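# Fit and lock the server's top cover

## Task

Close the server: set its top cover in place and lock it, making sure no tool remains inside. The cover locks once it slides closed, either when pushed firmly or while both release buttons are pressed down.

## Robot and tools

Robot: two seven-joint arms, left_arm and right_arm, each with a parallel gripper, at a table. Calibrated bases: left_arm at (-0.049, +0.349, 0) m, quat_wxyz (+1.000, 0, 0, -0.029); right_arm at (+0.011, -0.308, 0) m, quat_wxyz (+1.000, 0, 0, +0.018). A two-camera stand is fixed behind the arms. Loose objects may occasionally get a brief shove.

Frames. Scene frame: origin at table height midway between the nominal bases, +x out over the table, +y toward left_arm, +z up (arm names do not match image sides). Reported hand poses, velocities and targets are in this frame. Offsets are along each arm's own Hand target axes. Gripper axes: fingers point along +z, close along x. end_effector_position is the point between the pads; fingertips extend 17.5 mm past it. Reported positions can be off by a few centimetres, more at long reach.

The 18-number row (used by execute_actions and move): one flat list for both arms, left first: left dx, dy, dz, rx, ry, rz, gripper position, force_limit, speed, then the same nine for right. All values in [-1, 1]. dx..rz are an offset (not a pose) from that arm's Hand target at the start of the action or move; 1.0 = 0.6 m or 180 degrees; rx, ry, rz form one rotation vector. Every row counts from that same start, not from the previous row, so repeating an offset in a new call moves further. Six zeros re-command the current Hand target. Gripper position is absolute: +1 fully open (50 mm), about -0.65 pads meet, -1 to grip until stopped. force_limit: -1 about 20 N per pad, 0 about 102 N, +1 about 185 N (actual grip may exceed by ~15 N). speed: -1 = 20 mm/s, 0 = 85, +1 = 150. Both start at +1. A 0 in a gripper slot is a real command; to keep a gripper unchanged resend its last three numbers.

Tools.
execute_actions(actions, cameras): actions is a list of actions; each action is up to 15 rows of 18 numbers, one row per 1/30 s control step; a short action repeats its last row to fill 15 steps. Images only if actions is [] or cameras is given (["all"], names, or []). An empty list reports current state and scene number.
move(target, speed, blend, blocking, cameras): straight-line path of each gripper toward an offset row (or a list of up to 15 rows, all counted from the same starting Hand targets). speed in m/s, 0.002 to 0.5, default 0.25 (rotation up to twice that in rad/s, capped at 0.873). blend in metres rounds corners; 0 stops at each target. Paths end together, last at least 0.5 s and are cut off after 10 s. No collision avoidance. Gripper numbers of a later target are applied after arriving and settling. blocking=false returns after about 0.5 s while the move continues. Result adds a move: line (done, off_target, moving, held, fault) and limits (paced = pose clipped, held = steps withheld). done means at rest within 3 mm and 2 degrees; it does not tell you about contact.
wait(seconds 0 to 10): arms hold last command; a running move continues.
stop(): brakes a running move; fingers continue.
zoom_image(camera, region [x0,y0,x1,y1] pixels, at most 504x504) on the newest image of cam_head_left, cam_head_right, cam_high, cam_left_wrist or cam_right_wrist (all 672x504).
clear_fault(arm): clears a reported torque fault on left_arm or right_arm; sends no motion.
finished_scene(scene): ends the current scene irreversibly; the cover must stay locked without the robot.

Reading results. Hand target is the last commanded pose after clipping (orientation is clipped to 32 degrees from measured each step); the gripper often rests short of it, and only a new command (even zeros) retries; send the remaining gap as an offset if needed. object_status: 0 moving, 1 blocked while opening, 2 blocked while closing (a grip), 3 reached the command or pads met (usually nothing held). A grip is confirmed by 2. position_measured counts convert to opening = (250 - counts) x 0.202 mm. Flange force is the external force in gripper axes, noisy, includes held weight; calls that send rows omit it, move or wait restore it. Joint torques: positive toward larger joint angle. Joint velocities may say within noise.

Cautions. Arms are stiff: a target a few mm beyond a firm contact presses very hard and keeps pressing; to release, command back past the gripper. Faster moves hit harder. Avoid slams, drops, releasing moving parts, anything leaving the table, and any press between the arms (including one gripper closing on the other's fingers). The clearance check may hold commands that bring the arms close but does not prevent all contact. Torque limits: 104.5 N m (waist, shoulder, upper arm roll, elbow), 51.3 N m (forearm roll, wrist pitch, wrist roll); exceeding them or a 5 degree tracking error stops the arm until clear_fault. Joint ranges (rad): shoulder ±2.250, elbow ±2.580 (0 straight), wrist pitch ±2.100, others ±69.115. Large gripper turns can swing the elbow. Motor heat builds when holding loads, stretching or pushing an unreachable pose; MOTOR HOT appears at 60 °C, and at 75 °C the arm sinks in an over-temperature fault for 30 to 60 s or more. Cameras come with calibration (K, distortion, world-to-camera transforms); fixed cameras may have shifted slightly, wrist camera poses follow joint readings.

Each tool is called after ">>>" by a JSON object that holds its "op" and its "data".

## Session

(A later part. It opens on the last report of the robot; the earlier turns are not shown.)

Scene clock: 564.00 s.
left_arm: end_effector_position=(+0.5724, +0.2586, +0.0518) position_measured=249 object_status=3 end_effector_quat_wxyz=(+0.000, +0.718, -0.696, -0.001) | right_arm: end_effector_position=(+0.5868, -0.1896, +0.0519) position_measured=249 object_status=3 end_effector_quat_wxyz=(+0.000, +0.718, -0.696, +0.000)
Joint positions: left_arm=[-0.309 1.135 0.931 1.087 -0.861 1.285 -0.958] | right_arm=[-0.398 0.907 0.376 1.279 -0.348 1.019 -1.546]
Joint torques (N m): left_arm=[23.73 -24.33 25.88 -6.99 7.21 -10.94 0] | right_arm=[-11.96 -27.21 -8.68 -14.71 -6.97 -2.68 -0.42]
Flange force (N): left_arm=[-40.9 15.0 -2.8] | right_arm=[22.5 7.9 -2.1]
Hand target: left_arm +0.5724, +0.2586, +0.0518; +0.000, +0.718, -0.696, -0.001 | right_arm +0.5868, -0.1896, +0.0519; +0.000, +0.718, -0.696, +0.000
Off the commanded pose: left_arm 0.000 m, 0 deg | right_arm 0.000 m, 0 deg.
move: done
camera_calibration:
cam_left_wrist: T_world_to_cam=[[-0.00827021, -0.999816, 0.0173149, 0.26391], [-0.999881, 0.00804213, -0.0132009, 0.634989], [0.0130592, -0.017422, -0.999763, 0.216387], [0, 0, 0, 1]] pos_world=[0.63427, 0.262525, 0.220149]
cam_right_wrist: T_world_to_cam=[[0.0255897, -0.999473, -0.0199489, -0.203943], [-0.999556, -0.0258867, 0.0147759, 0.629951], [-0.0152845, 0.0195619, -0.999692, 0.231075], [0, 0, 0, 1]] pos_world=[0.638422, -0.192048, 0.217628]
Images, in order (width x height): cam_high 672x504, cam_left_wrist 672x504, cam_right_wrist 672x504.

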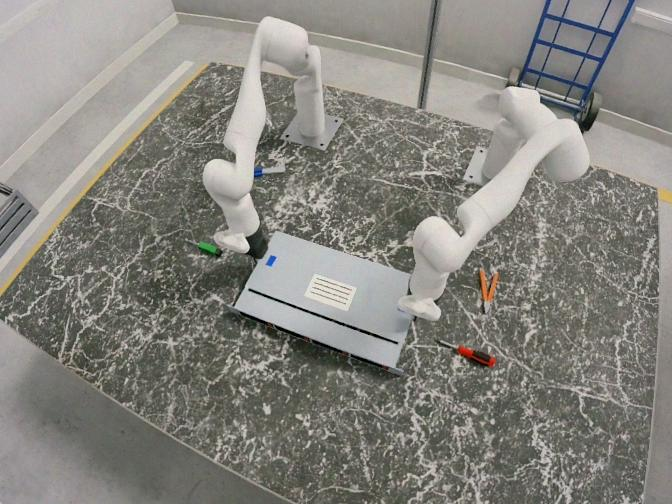

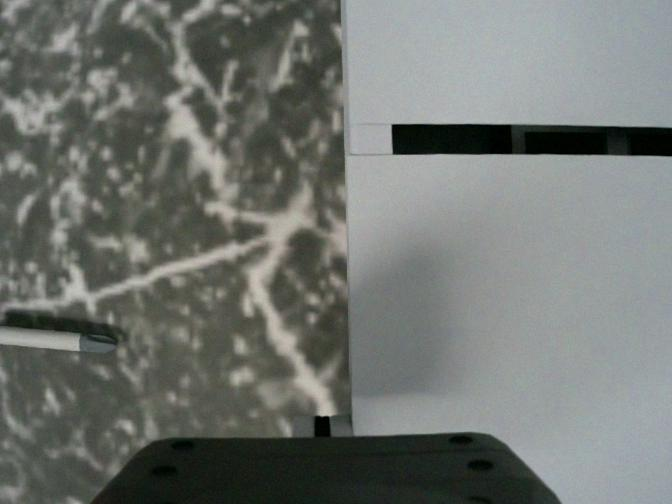

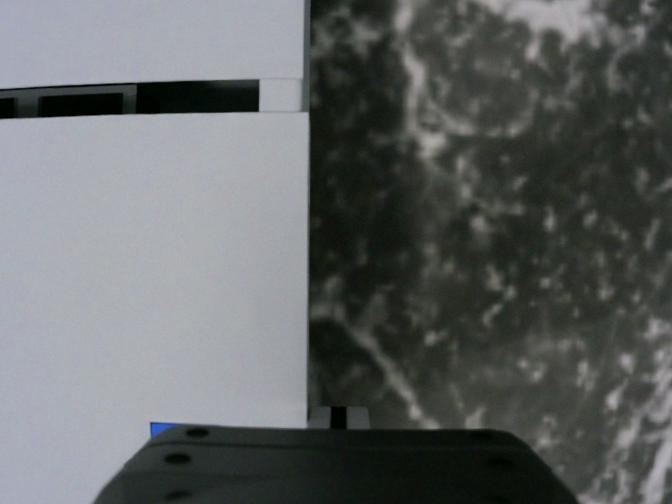

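>>> {"op": "move", "data": {"target": [[-0.0333,-0.001,0,0,0,0,-0.65,-1,-0.5,0.0333,0.001,0,0,0,0,-0.65,-1,-0.5],[-0.0333,-0.001,-0.097,0,0,0,-0.65,-1,-0.5,0.0333,0.001,-0.097,0,0,0,-0.65,-1,-0.5],[0.0408,0.222,-0.097,0,0,0,-0.65,-1,-0.5,-0.0563,0.2263,-0.097,0,0,0,-0.65,-1,-0.5],[0.0408,0.222,0,0,0,0,-0.65,-1,-0.5,-0.0563,0.2263,0,0,0,0,-0.65,-1,-0.5]], "speed": [0.05,0.15,0.2,0.12], "blend": [0,0.02,0.015,0], "cameras": ["all"]}}

>>> {"op": "zoom_image", "data": {"camera": "cam_high", "region": [215, 200, 435, 380]}}

>>> {"op": "zoom_image", "data": {"camera": "cam_head_left", "region": [180, 185, 390, 295]}}

Scene clock: 589.17 s.
left_arm: end_effector_position=(+0.4400, +0.2301, +0.0518) position_measured=249 object_status=3 end_effector_quat_wxyz=(+0.000, +0.718, -0.696, -0.001) | right_arm: end_effector_position=(+0.4500, -0.1602, +0.0520) position_measured=249 object_status=3 end_effector_quat_wxyz=(+0.000, +0.718, -0.696, +0.000)
Joint positions: left_arm=[-0.394 0.935 0.95 1.642 -0.865 1.038 -0.647] | right_arm=[-0.583 0.681 0.366 1.78 -0.341 0.742 -1.612]
Joint torques (N m): left_arm=[1.85 -19.14 7.98 -5.03 0.14 0.11 0.26] | right_arm=[0.73 -17.42 2.34 -5.42 0.19 -0.18 -0.08]
Flange force (N): left_arm=[-4.3 0.0 -0.3] | right_arm=[-1.7 0.0 -3.7]
Hand target: left_arm +0.4400, +0.2301, +0.0518; +0.000, +0.718, -0.696, -0.001 | right_arm +0.4500, -0.1602, +0.0519; +0.000, +0.718, -0.696, +0.000
Off the commanded pose: left_arm 0.000 m, 0 deg | right_arm 0.000 m, 0 deg.
move: done
camera_calibration:
cam_left_wrist: T_world_to_cam=[[-0.00837191, -0.999815, 0.0173135, 0.234371], [-0.999878, 0.00814207, -0.0133031, 0.502833], [0.0131597, -0.0174228, -0.999762, 0.21757], [0, 0, 0, 1]] pos_world=[0.50187, 0.234024, 0.220149]
cam_right_wrist: T_world_to_cam=[[0.0255897, -0.999473, -0.0199489, -0.171058], [-0.999556, -0.0258867, 0.0147759, 0.493973], [-0.0152845, 0.0195619, -0.999692, 0.228409], [0, 0, 0, 1]] pos_world=[0.501622, -0.162648, 0.217628]

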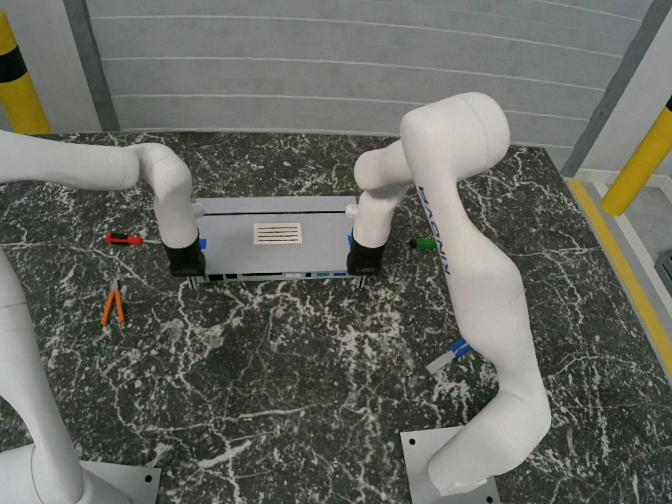

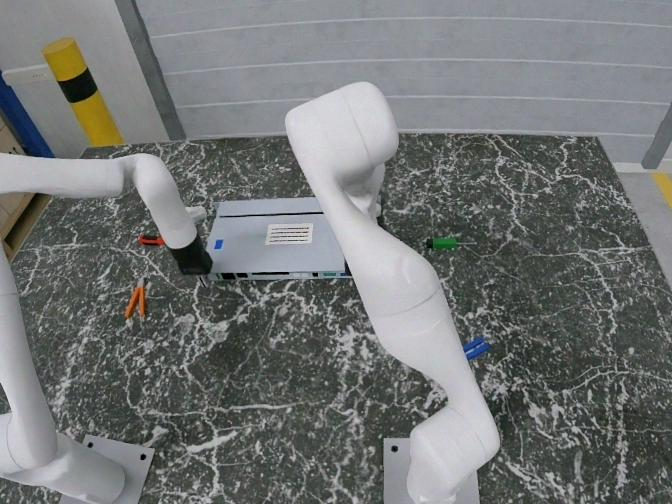

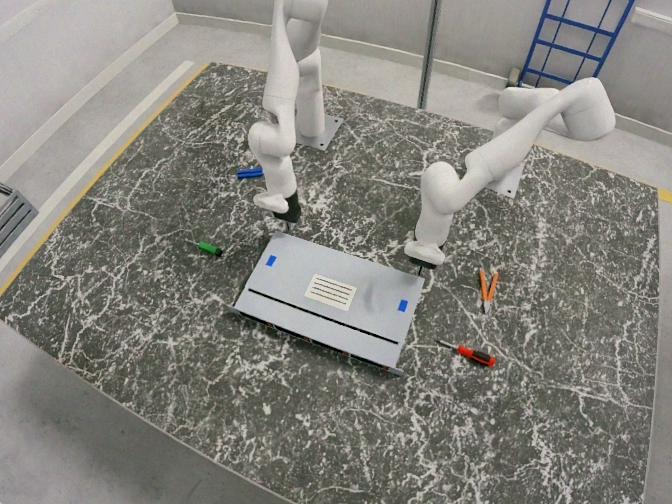

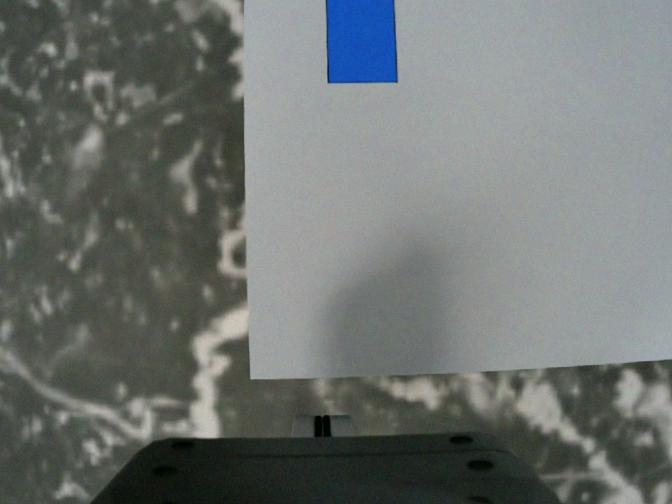

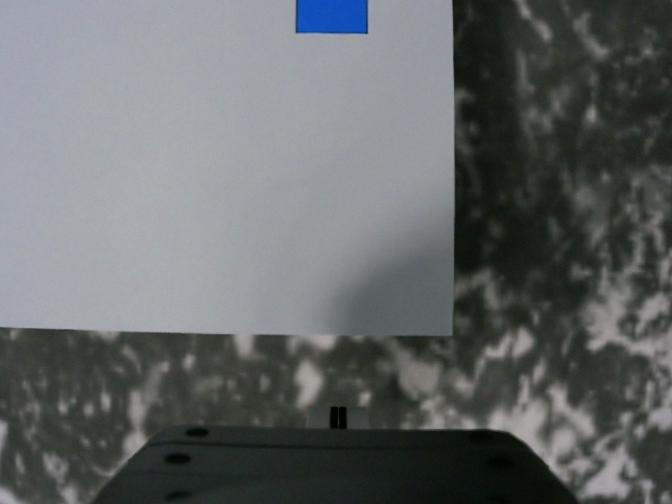

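Scaled by 2.291 from the camera's 672x504 image, which has a finer 960x720 frame.

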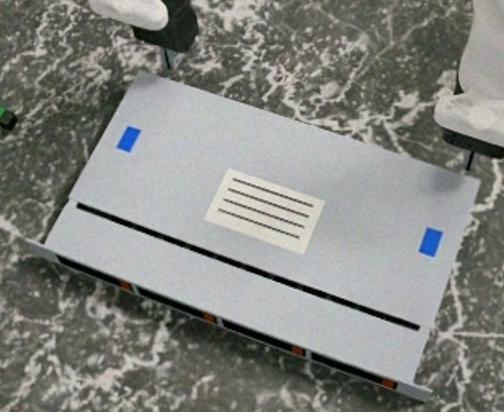

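Scaled by 2.400 from the camera's 672x504 image, which has a finer 960x720 frame.

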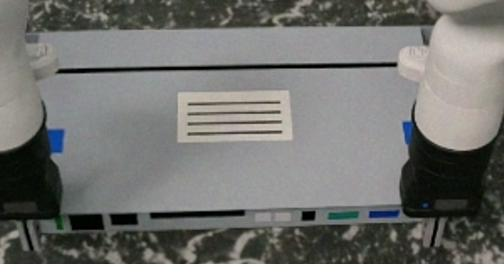

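>>> {"op": "move", "data": {"target": [0.0004,-0.0192,0,0,0,0,-0.65,-1,-0.5,0.0004,-0.0333,0,0,0,0,-0.65,-1,-0.5], "speed": 0.04}}

>>> {"op": "move", "data": {"target": [0,-0.0042,0,0,0,0,-0.65,-1,-0.5,0,-0.0042,0,0,0,0,-0.65,-1,-0.5], "speed": 0.02}}

Scene clock: 595.63 s.
left_arm: end_effector_position=(+0.4515, +0.2302, +0.0518) position_measured=249 object_status=3 end_effector_quat_wxyz=(+0.000, +0.718, -0.696, -0.001) | right_arm: end_effector_position=(+0.4700, -0.1598, +0.0519) position_measured=249 object_status=3 end_effector_quat_wxyz=(+0.000, +0.718, -0.696, +0.000)
Joint positions: left_arm=[-0.386 0.952 0.948 1.599 -0.864 1.058 -0.669] | right_arm=[-0.561 0.713 0.366 1.711 -0.34 0.781 -1.607]
Joint torques (N m): left_arm=[1.79 -19.66 8.14 -5.16 0.11 0.09 0.31] | right_arm=[0.79 -18.25 2.46 -5.62 0.2 -0.23 -0.08]
Flange force (N): left_arm=[-4.2 0.1 -0.2] | right_arm=[-1.9 -0.3 -3.7]
Hand target: left_arm +0.4515, +0.2302, +0.0518; +0.000, +0.718, -0.696, -0.001 | right_arm +0.4700, -0.1598, +0.0519; +0.000, +0.718, -0.696, +0.000
Off the commanded pose: left_arm 0.000 m, 0 deg | right_arm 0.000 m, 0 deg.
move: done

Scene clock: 596.33 s.
left_arm: end_effector_position=(+0.4539, +0.2303, +0.0518) position_measured=249 object_status=3 end_effector_quat_wxyz=(+0.000, +0.718, -0.696, -0.001) | right_arm: end_effector_position=(+0.4724, -0.1597, +0.0519) position_measured=249 object_status=3 end_effector_quat_wxyz=(+0.000, +0.718, -0.696, +0.000)
Joint positions: left_arm=[-0.384 0.956 0.948 1.589 -0.863 1.063 -0.673] | right_arm=[-0.559 0.717 0.366 1.702 -0.34 0.786 -1.607]
Joint torques (N m): left_arm=[-0.02 -21.31 7.23 -13.43 -4.09 -4.32 0.16] | right_arm=[1.58 -18.67 3.59 -8.85 0.18 -2.44 -0.13]
Flange force (N): left_arm=[-5.6 19.8 -6.3] | right_arm=[-1.3 7.0 -5.6]
Hand target: left_arm +0.4540, +0.2303, +0.0518; +0.000, +0.718, -0.696, -0.001 | right_arm +0.4725, -0.1597, +0.0519; +0.000, +0.718, -0.696, +0.000
Off the commanded pose: left_arm 0.000 m, 0 deg | right_arm 0.000 m, 0 deg.
move: done

Both arms touch the rear edge; pushing forward in small steps while monitoring force.

>>> {"op": "move", "data": {"target": [0,-0.0033,0,0,0,0,-0.65,-1,-0.5,0,-0.0042,0,0,0,0,-0.65,-1,-0.5], "speed": 0.02}}

>>> {"op": "move", "data": {"target": [0,-0.0033,0,0,0,0,-0.65,-1,-0.5,0,-0.0033,0,0,0,0,-0.65,-1,-0.5], "speed": 0.02, "cameras": ["cam_left_wrist","cam_right_wrist","cam_high"]}}

Scene clock: 599.57 s.
left_arm: end_effector_position=(+0.4560, +0.2304, +0.0518) position_measured=249 object_status=3 end_effector_quat_wxyz=(+0.000, +0.718, -0.696, -0.001) | right_arm: end_effector_position=(+0.4750, -0.1596, +0.0519) position_measured=249 object_status=3 end_effector_quat_wxyz=(+0.000, +0.718, -0.696, +0.000)
Joint positions: left_arm=[-0.383 0.959 0.948 1.582 -0.863 1.067 -0.677] | right_arm=[-0.556 0.721 0.366 1.693 -0.34 0.791 -1.606]
Joint torques (N m): left_arm=[0.96 -22.19 8.64 -11.38 -2.61 -3.16 0.16] | right_arm=[2.6 -18.55 4.71 -11.33 0.25 -4.46 -0.14]
Flange force (N): left_arm=[-5.9 13.7 -1.2] | right_arm=[-1.7 13.2 -8.6]
Hand target: left_arm +0.4560, +0.2304, +0.0518; +0.000, +0.718, -0.696, -0.001 | right_arm +0.4750, -0.1596, +0.0520; +0.000, +0.718, -0.696, +0.000
Off the commanded pose: left_arm 0.000 m, 0 deg | right_arm 0.000 m, 0 deg.
move: done

Scene clock: 600.27 s.
left_arm: end_effector_position=(+0.4579, +0.2304, +0.0518) position_measured=249 object_status=3 end_effector_quat_wxyz=(+0.000, +0.718, -0.696, -0.001) | right_arm: end_effector_position=(+0.4770, -0.1595, +0.0519) position_measured=249 object_status=3 end_effector_quat_wxyz=(+0.000, +0.718, -0.696, +0.000)
Joint positions: left_arm=[-0.381 0.962 0.947 1.574 -0.863 1.07 -0.681] | right_arm=[-0.554 0.724 0.366 1.686 -0.34 0.795 -1.606]
Joint torques (N m): left_arm=[0.9 -21.79 8.4 -12.44 -3.15 -4.09 0.15] | right_arm=[2.72 -19.51 5.03 -12.11 0.21 -4.78 -0.18]
Flange force (N): left_arm=[-6.6 16.8 -3.9] | right_arm=[-1.7 13.9 -7.1]
Hand target: left_arm +0.4579, +0.2304, +0.0518; +0.000, +0.718, -0.696, -0.001 | right_arm +0.4770, -0.1595, +0.0519; +0.000, +0.718, -0.696, +0.000
Off the commanded pose: left_arm 0.000 m, 0 deg | right_arm 0.000 m, 0 deg.
move: done
camera_calibration:
cam_left_wrist: T_world_to_cam=[[-0.00827021, -0.999816, 0.0173149, 0.234769], [-0.999881, 0.00804213, -0.0132009, 0.52083], [0.0130592, -0.017422, -0.999763, 0.21739], [0, 0, 0, 1]] pos_world=[0.51987, 0.234325, 0.220149]
cam_right_wrist: T_world_to_cam=[[0.0255897, -0.999473, -0.0199489, -0.171149], [-0.999556, -0.0258867, 0.0147759, 0.520976], [-0.0152845, 0.0195619, -0.999692, 0.22881], [0, 0, 0, 1]] pos_world=[0.528622, -0.162048, 0.217628]
Images, in order (width x height): cam_high 672x504, cam_left_wrist 672x504, cam_right_wrist 672x504.

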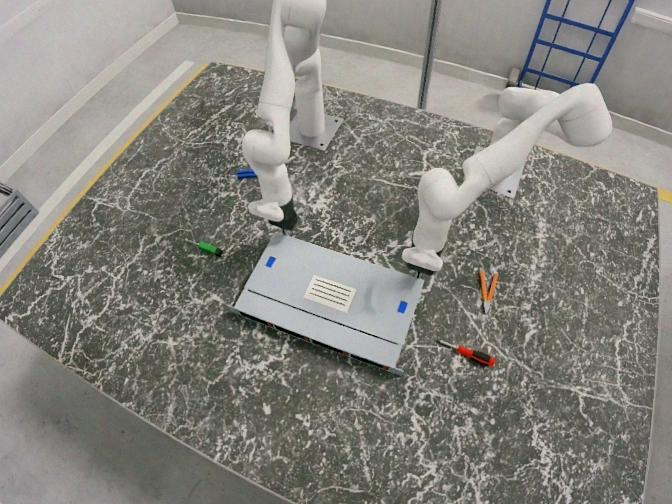

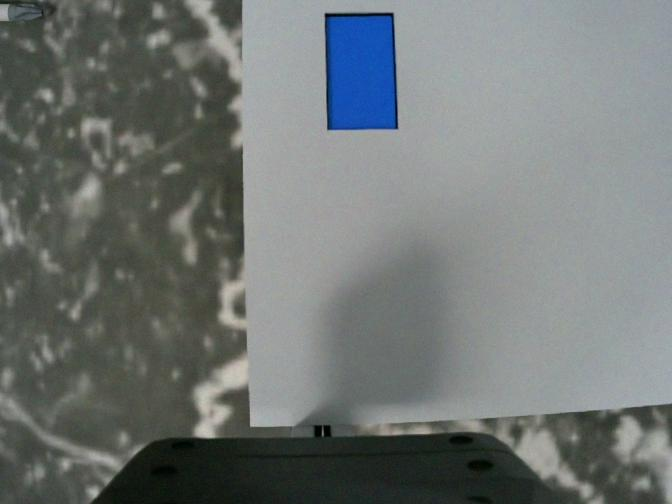

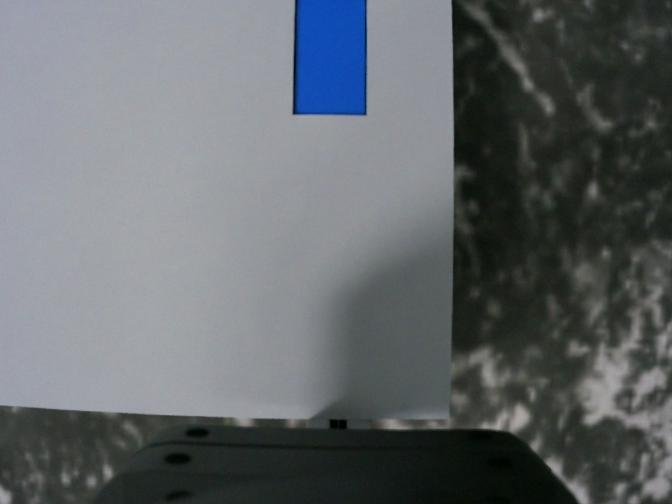

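>>> {"op": "move", "data": {"target": [0,-0.0025,0,0,0,0,-0.65,-1,-0.5,0,-0.0025,0,0,0,0,-0.65,-1,-0.5], "speed": 0.02, "cameras": ["cam_high"]}}

>>> {"op": "zoom_image", "data": {"camera": "cam_high", "region": [215, 240, 435, 380]}}

Scene clock: 603.87 s.
left_arm: end_effector_position=(+0.4594, +0.2305, +0.0518) position_measured=249 object_status=3 end_effector_quat_wxyz=(+0.000, +0.718, -0.696, -0.001) | right_arm: end_effector_position=(+0.4785, -0.1596, +0.0520) position_measured=249 object_status=3 end_effector_quat_wxyz=(+0.000, +0.718, -0.696, +0.000)
Joint positions: left_arm=[-0.38 0.964 0.947 1.569 -0.863 1.073 -0.684] | right_arm=[-0.552 0.726 0.366 1.68 -0.34 0.798 -1.606]
Joint torques (N m): left_arm=[1.01 -21.5 8.06 -9.15 -1.72 -1.89 0.23] | right_arm=[1.87 -19.97 4.06 -9.26 0.28 -2.41 -0.15]
Flange force (N): left_arm=[-4.8 8.8 -1.2] | right_arm=[-1.9 6.9 -3.2]
Hand target: left_arm +0.4594, +0.2305, +0.0518; +0.000, +0.718, -0.696, -0.001 | right_arm +0.4785, -0.1595, +0.0520; +0.000, +0.718, -0.696, +0.000
Off the commanded pose: left_arm 0.000 m, 0 deg | right_arm 0.000 m, 0 deg.
move: done
Images, in order (width x height): cam_high 672x504.

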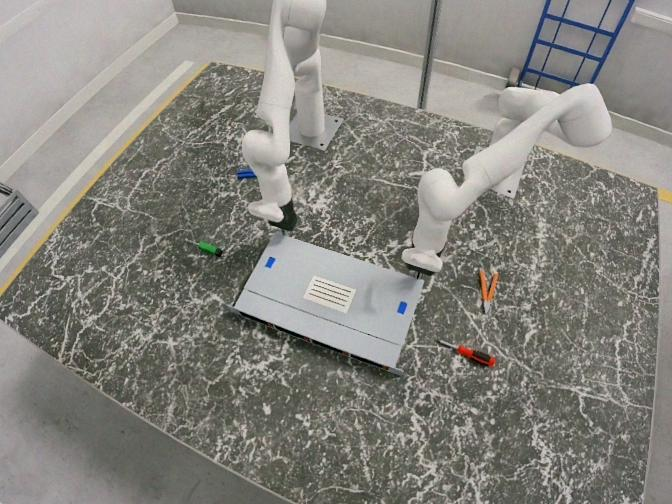

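Scaled by 2.291 from the camera's 672x504 image, which has a finer 960x720 frame.

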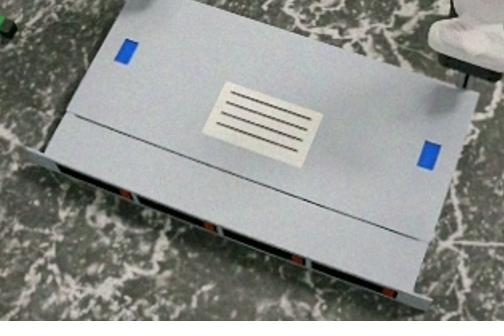

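>>> {"op": "move", "data": {"target": [0,-0.0017,0,0,0,0,-0.65,-1,-0.5,0,-0.0017,0,0,0,0,-0.65,-1,-0.5], "speed": 0.02}}

>>> {"op": "move", "data": {"target": [0,-0.0017,0,0,0,0,-0.65,-1,-0.5,0,-0.0017,0,0,0,0,-0.65,-1,-0.5], "speed": 0.02}}

>>> {"op": "move", "data": {"target": [0,-0.0017,0,0,0,0,-0.65,-1,-0.5,0,-0.0017,0,0,0,0,-0.65,-1,-0.5], "speed": 0.02, "cameras": ["cam_high","cam_left_wrist","cam_right_wrist"]}}

>>> {"op": "zoom_image", "data": {"camera": "cam_high", "region": [215, 240, 435, 380]}}

Scene clock: 610.27 s.
left_arm: end_effector_position=(+0.4605, +0.2305, +0.0518) position_measured=249 object_status=3 end_effector_quat_wxyz=(+0.000, +0.718, -0.696, -0.001) | right_arm: end_effector_position=(+0.4795, -0.1594, +0.0519) position_measured=249 object_status=3 end_effector_quat_wxyz=(+0.000, +0.718, -0.696, +0.000)
Joint positions: left_arm=[-0.38 0.966 0.947 1.565 -0.863 1.075 -0.686] | right_arm=[-0.552 0.728 0.366 1.677 -0.34 0.8 -1.605]
Joint torques (N m): left_arm=[1.6 -20.12 8 -5.73 -0.2 -0.14 0.32] | right_arm=[2.29 -19.25 4.34 -8.41 0.55 -2.15 -0.11]
Flange force (N): left_arm=[-4.1 1.4 -0.7] | right_arm=[-3.2 6.0 -4.2]
Hand target: left_arm +0.4605, +0.2305, +0.0518; +0.000, +0.718, -0.696, -0.001 | right_arm +0.4795, -0.1595, +0.0519; +0.000, +0.718, -0.696, +0.000
Off the commanded pose: left_arm 0.000 m, 0 deg | right_arm 0.000 m, 0 deg.
move: done

Scene clock: 610.97 s.
left_arm: end_effector_position=(+0.4615, +0.2305, +0.0518) position_measured=249 object_status=3 end_effector_quat_wxyz=(+0.000, +0.718, -0.696, -0.001) | right_arm: end_effector_position=(+0.4805, -0.1594, +0.0519) position_measured=249 object_status=3 end_effector_quat_wxyz=(+0.000, +0.718, -0.696, +0.000)
Joint positions: left_arm=[-0.379 0.967 0.947 1.561 -0.863 1.077 -0.688] | right_arm=[-0.55 0.73 0.366 1.673 -0.34 0.802 -1.605]
Joint torques (N m): left_arm=[1.27 -20.33 7.77 -6.84 -0.83 -0.74 0.29] | right_arm=[0.74 -18.67 2.54 -5.71 0.21 -0.25 -0.1]
Flange force (N): left_arm=[-4.1 4.2 -1.7] | right_arm=[-1.7 -0.6 -3.6]
Hand target: left_arm +0.4615, +0.2305, +0.0518; +0.000, +0.718, -0.696, -0.001 | right_arm +0.4805, -0.1594, +0.0519; +0.000, +0.718, -0.696, +0.000
Off the commanded pose: left_arm 0.000 m, 0 deg | right_arm 0.000 m, 0 deg.
move: done

Scene clock: 611.67 s.
left_arm: end_effector_position=(+0.4625, +0.2306, +0.0518) position_measured=249 object_status=3 end_effector_quat_wxyz=(+0.000, +0.718, -0.696, -0.001) | right_arm: end_effector_position=(+0.4815, -0.1594, +0.0519) position_measured=249 object_status=3 end_effector_quat_wxyz=(+0.000, +0.718, -0.696, +0.000)
Joint positions: left_arm=[-0.378 0.969 0.947 1.557 -0.863 1.079 -0.69] | right_arm=[-0.549 0.731 0.366 1.669 -0.34 0.804 -1.605]
Joint torques (N m): left_arm=[-0.62 -21.67 6.73 -14.27 -4.62 -4.73 0.12] | right_arm=[1.53 -19.23 3.46 -9.76 0.01 -2.98 -0.14]
Flange force (N): left_arm=[-4.9 22.3 -7.3] | right_arm=[-0.8 8.5 -6.1]
Hand target: left_arm +0.4625, +0.2306, +0.0518; +0.000, +0.718, -0.696, -0.001 | right_arm +0.4815, -0.1594, +0.0519; +0.000, +0.718, -0.696, +0.000
Off the commanded pose: left_arm 0.000 m, 0 deg | right_arm 0.000 m, 0 deg.
move: done
camera_calibration:
cam_left_wrist: T_world_to_cam=[[-0.00826897, -0.999814, 0.0174157, 0.234884], [-0.999882, 0.00804132, -0.0131016, 0.525407], [0.0129592, -0.0175219, -0.999762, 0.217407], [0, 0, 0, 1]] pos_world=[0.52447, 0.234425, 0.220148]
cam_right_wrist: T_world_to_cam=[[0.025587, -0.999473, -0.0199514, -0.171062], [-0.999554, -0.025886, 0.0148759, 0.525457], [-0.0153845, 0.0195619, -0.99969, 0.228929], [0, 0, 0, 1]] pos_world=[0.533121, -0.161848, 0.217628]
Images, in order (width x height): cam_high 672x504, cam_left_wrist 672x504, cam_right_wrist 672x504.

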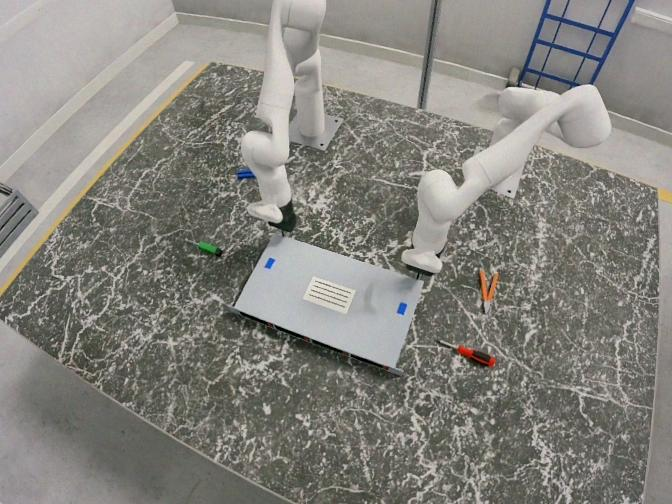

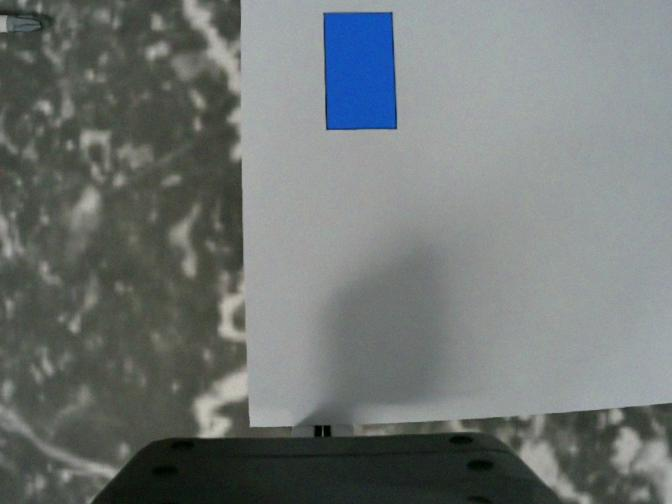

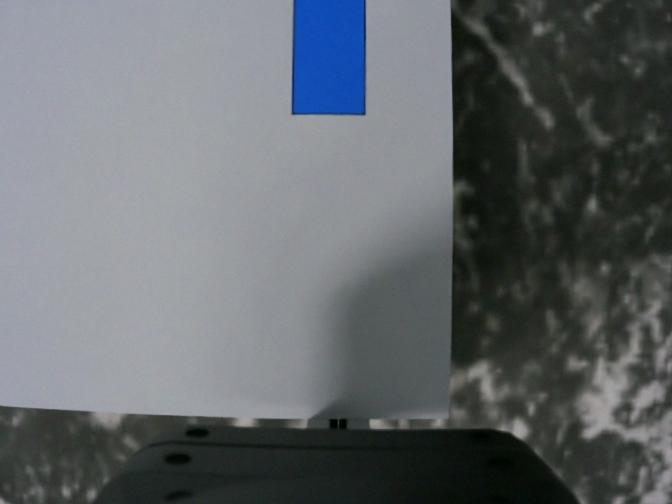

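Scaled by 2.291 from the camera's 672x504 image, which has a finer 960x720 frame.

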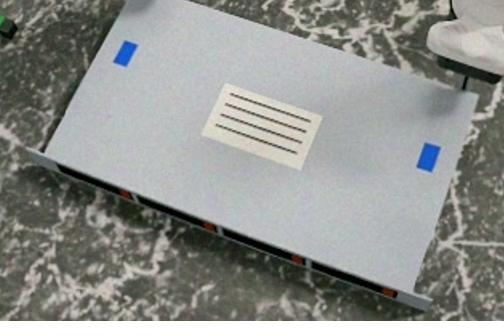

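>>> {"op": "move", "data": {"target": [0,-0.0017,0,0,0,0,-0.65,-1,-0.5,0,-0.0025,0,0,0,0,-0.65,-1,-0.5], "speed": 0.02, "cameras": ["cam_head_left"]}}

>>> {"op": "zoom_image", "data": {"camera": "cam_head_left", "region": [180, 185, 390, 295]}}

Scene clock: 614.73 s.
left_arm: end_effector_position=(+0.4635, +0.2306, +0.0518) position_measured=249 object_status=3 end_effector_quat_wxyz=(+0.000, +0.718, -0.696, -0.001) | right_arm: end_effector_position=(+0.4830, -0.1593, +0.0519) position_measured=249 object_status=3 end_effector_quat_wxyz=(+0.000, +0.718, -0.696, +0.000)
Joint positions: left_arm=[-0.377 0.97 0.947 1.553 -0.863 1.08 -0.692] | right_arm=[-0.548 0.734 0.366 1.664 -0.34 0.807 -1.605]
Joint torques (N m): left_arm=[-2.31 -22.18 5.42 -22.33 -8.75 -9.56 0.01] | right_arm=[4.1 -20.08 6.85 -19.06 -0.07 -9.78 -0.28]
Flange force (N): left_arm=[-6.8 42.8 -16.0] | right_arm=[0.1 29.8 -12.7]
Hand target: left_arm +0.4635, +0.2306, +0.0518; +0.000, +0.718, -0.696, -0.001 | right_arm +0.4830, -0.1593, +0.0519; +0.000, +0.718, -0.696, +0.000
Off the commanded pose: left_arm 0.000 m, 0 deg | right_arm 0.000 m, 0 deg.
move: done
Images, in order (width x height): cam_head_left 672x504.

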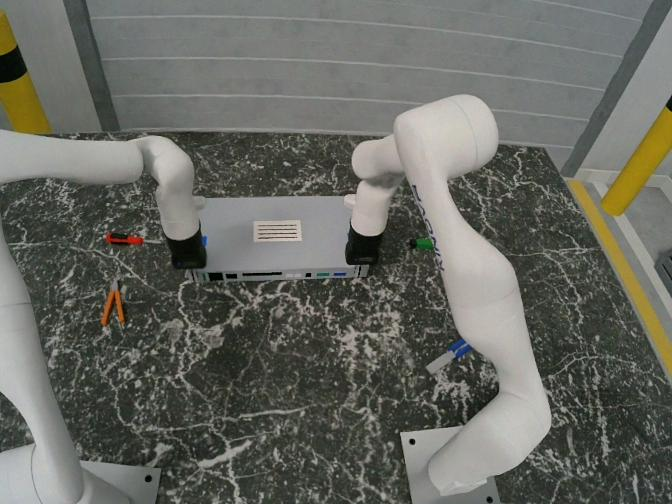

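Scaled by 2.400 from the camera's 672x504 image, which has a finer 960x720 frame.

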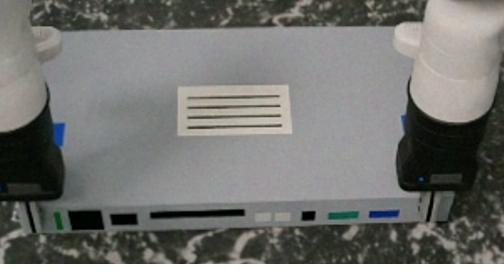

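>>> {"op": "move", "data": {"target": [[0,-0.0013,0,0,0,0,-0.65,-1,-0.5,0,-0.0015,0,0,0,0,-0.65,-1,-0.5],[0,0.05,0,0,0,0,-0.65,-1,-0.5,0,0.05,0,0,0,0,-0.65,-1,-0.5],[0,0.05,-0.12,0,0,0,-0.65,-1,-0.5,0,0.05,-0.12,0,0,0,-0.65,-1,-0.5]], "speed": [0.02,0.06,0.15], "cameras": ["all"]}}

>>> {"op": "zoom_image", "data": {"camera": "cam_head_left", "region": [180, 185, 390, 295]}}

>>> {"op": "zoom_image", "data": {"camera": "cam_high", "region": [215, 220, 435, 380]}}

Scene clock: 621.43 s.
left_arm: end_effector_position=(+0.4336, +0.2296, +0.1238) position_measured=249 object_status=3 end_effector_quat_wxyz=(+0.000, +0.718, -0.696, -0.001) | right_arm: end_effector_position=(+0.4530, -0.1604, +0.1240) position_measured=249 object_status=3 end_effector_quat_wxyz=(+0.000, +0.718, -0.696, +0.000)
Joint positions: left_arm=[-0.433 0.828 1.037 1.593 -0.76 1.171 -0.709] | right_arm=[-0.616 0.57 0.42 1.697 -0.278 0.933 -1.663]
Joint torques (N m): left_arm=[1.82 -18.16 7.77 -6.15 0.13 0.12 0.3] | right_arm=[0.83 -16.6 2.28 -6.69 0.18 -0.2 -0.04]
Flange force (N): left_arm=[-4.4 0.2 -0.2] | right_arm=[-1.7 0.5 -3.8]
Hand target: left_arm +0.4336, +0.2296, +0.1238; +0.000, +0.718, -0.696, -0.001 | right_arm +0.4530, -0.1604, +0.1239; +0.000, +0.718, -0.696, +0.000
Off the commanded pose: left_arm 0.000 m, 0 deg | right_arm 0.000 m, 0 deg.
move: done
camera_calibration:
cam_left_wrist: T_world_to_cam=[[-0.00827072, -0.999814, 0.0174148, 0.232493], [-0.999881, 0.00804132, -0.0132017, 0.49749], [0.0130592, -0.0175219, -0.999761, 0.289699], [0, 0, 0, 1]] pos_world=[0.49557, 0.233525, 0.292149]
cam_right_wrist: T_world_to_cam=[[0.0255891, -0.999473, -0.0199489, -0.1699], [-0.999556, -0.0258861, 0.0147759, 0.496002], [-0.0152845, 0.0195619, -0.999692, 0.300438], [0, 0, 0, 1]] pos_world=[0.504722, -0.162848, 0.289628]

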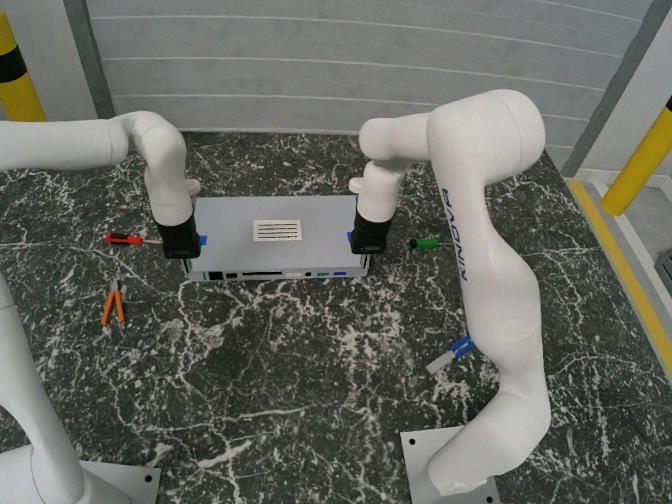

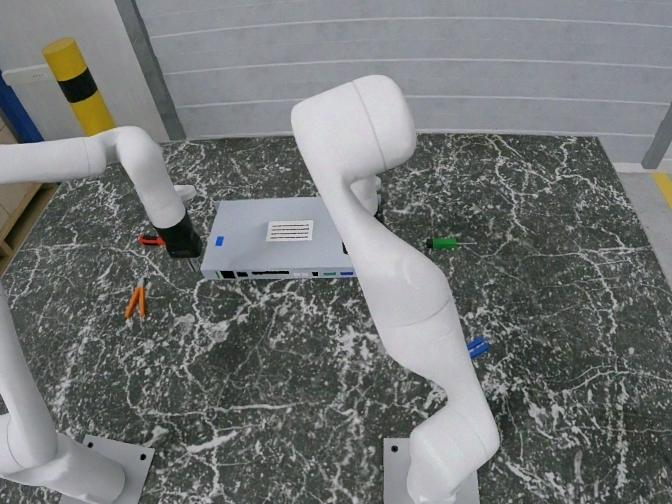

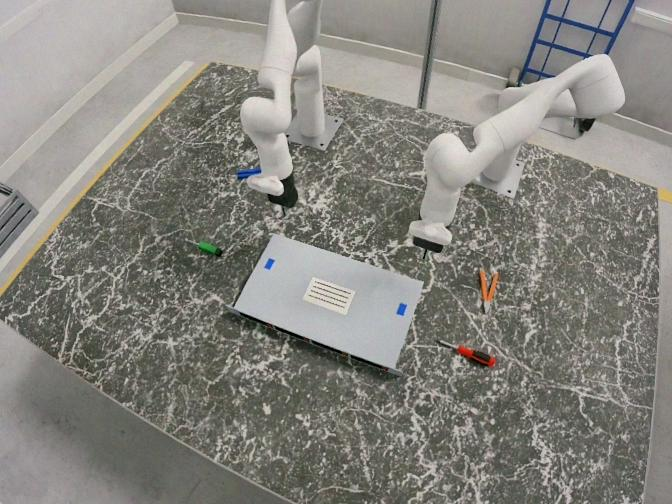

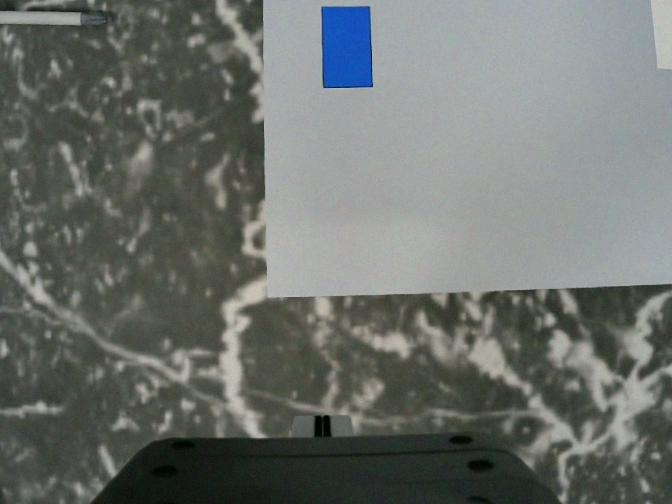

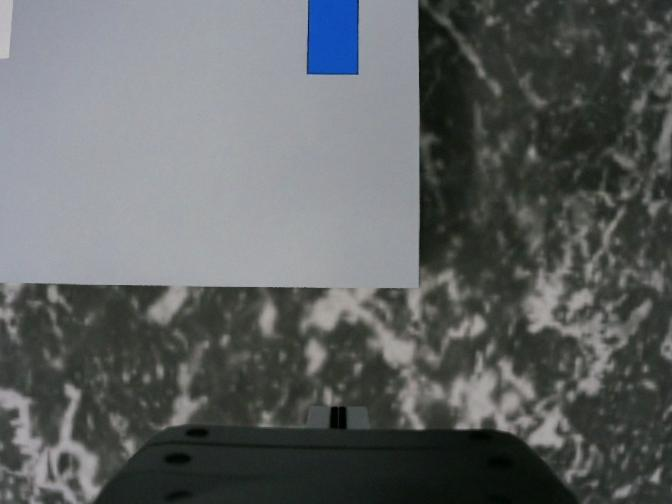

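Scaled by 2.400 from the camera's 672x504 image, which has a finer 960x720 frame.

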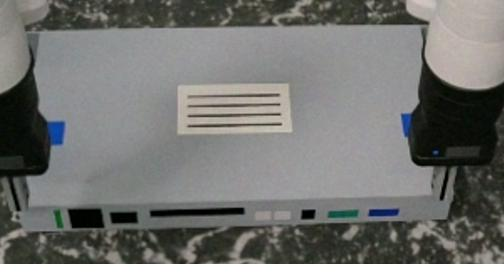

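Scaled by 2.291 from the camera's 672x504 image, which has a finer 960x720 frame.

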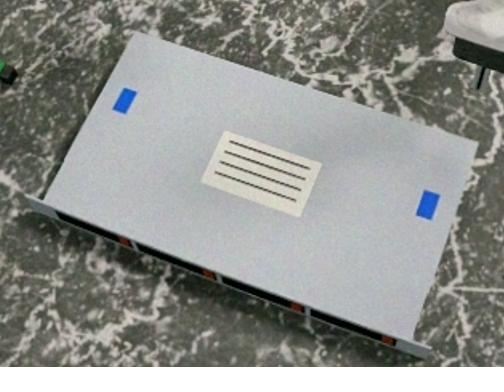

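>>> {"op": "finished_scene", "data": {"scene": 1}}

The scene is finished: the task was done.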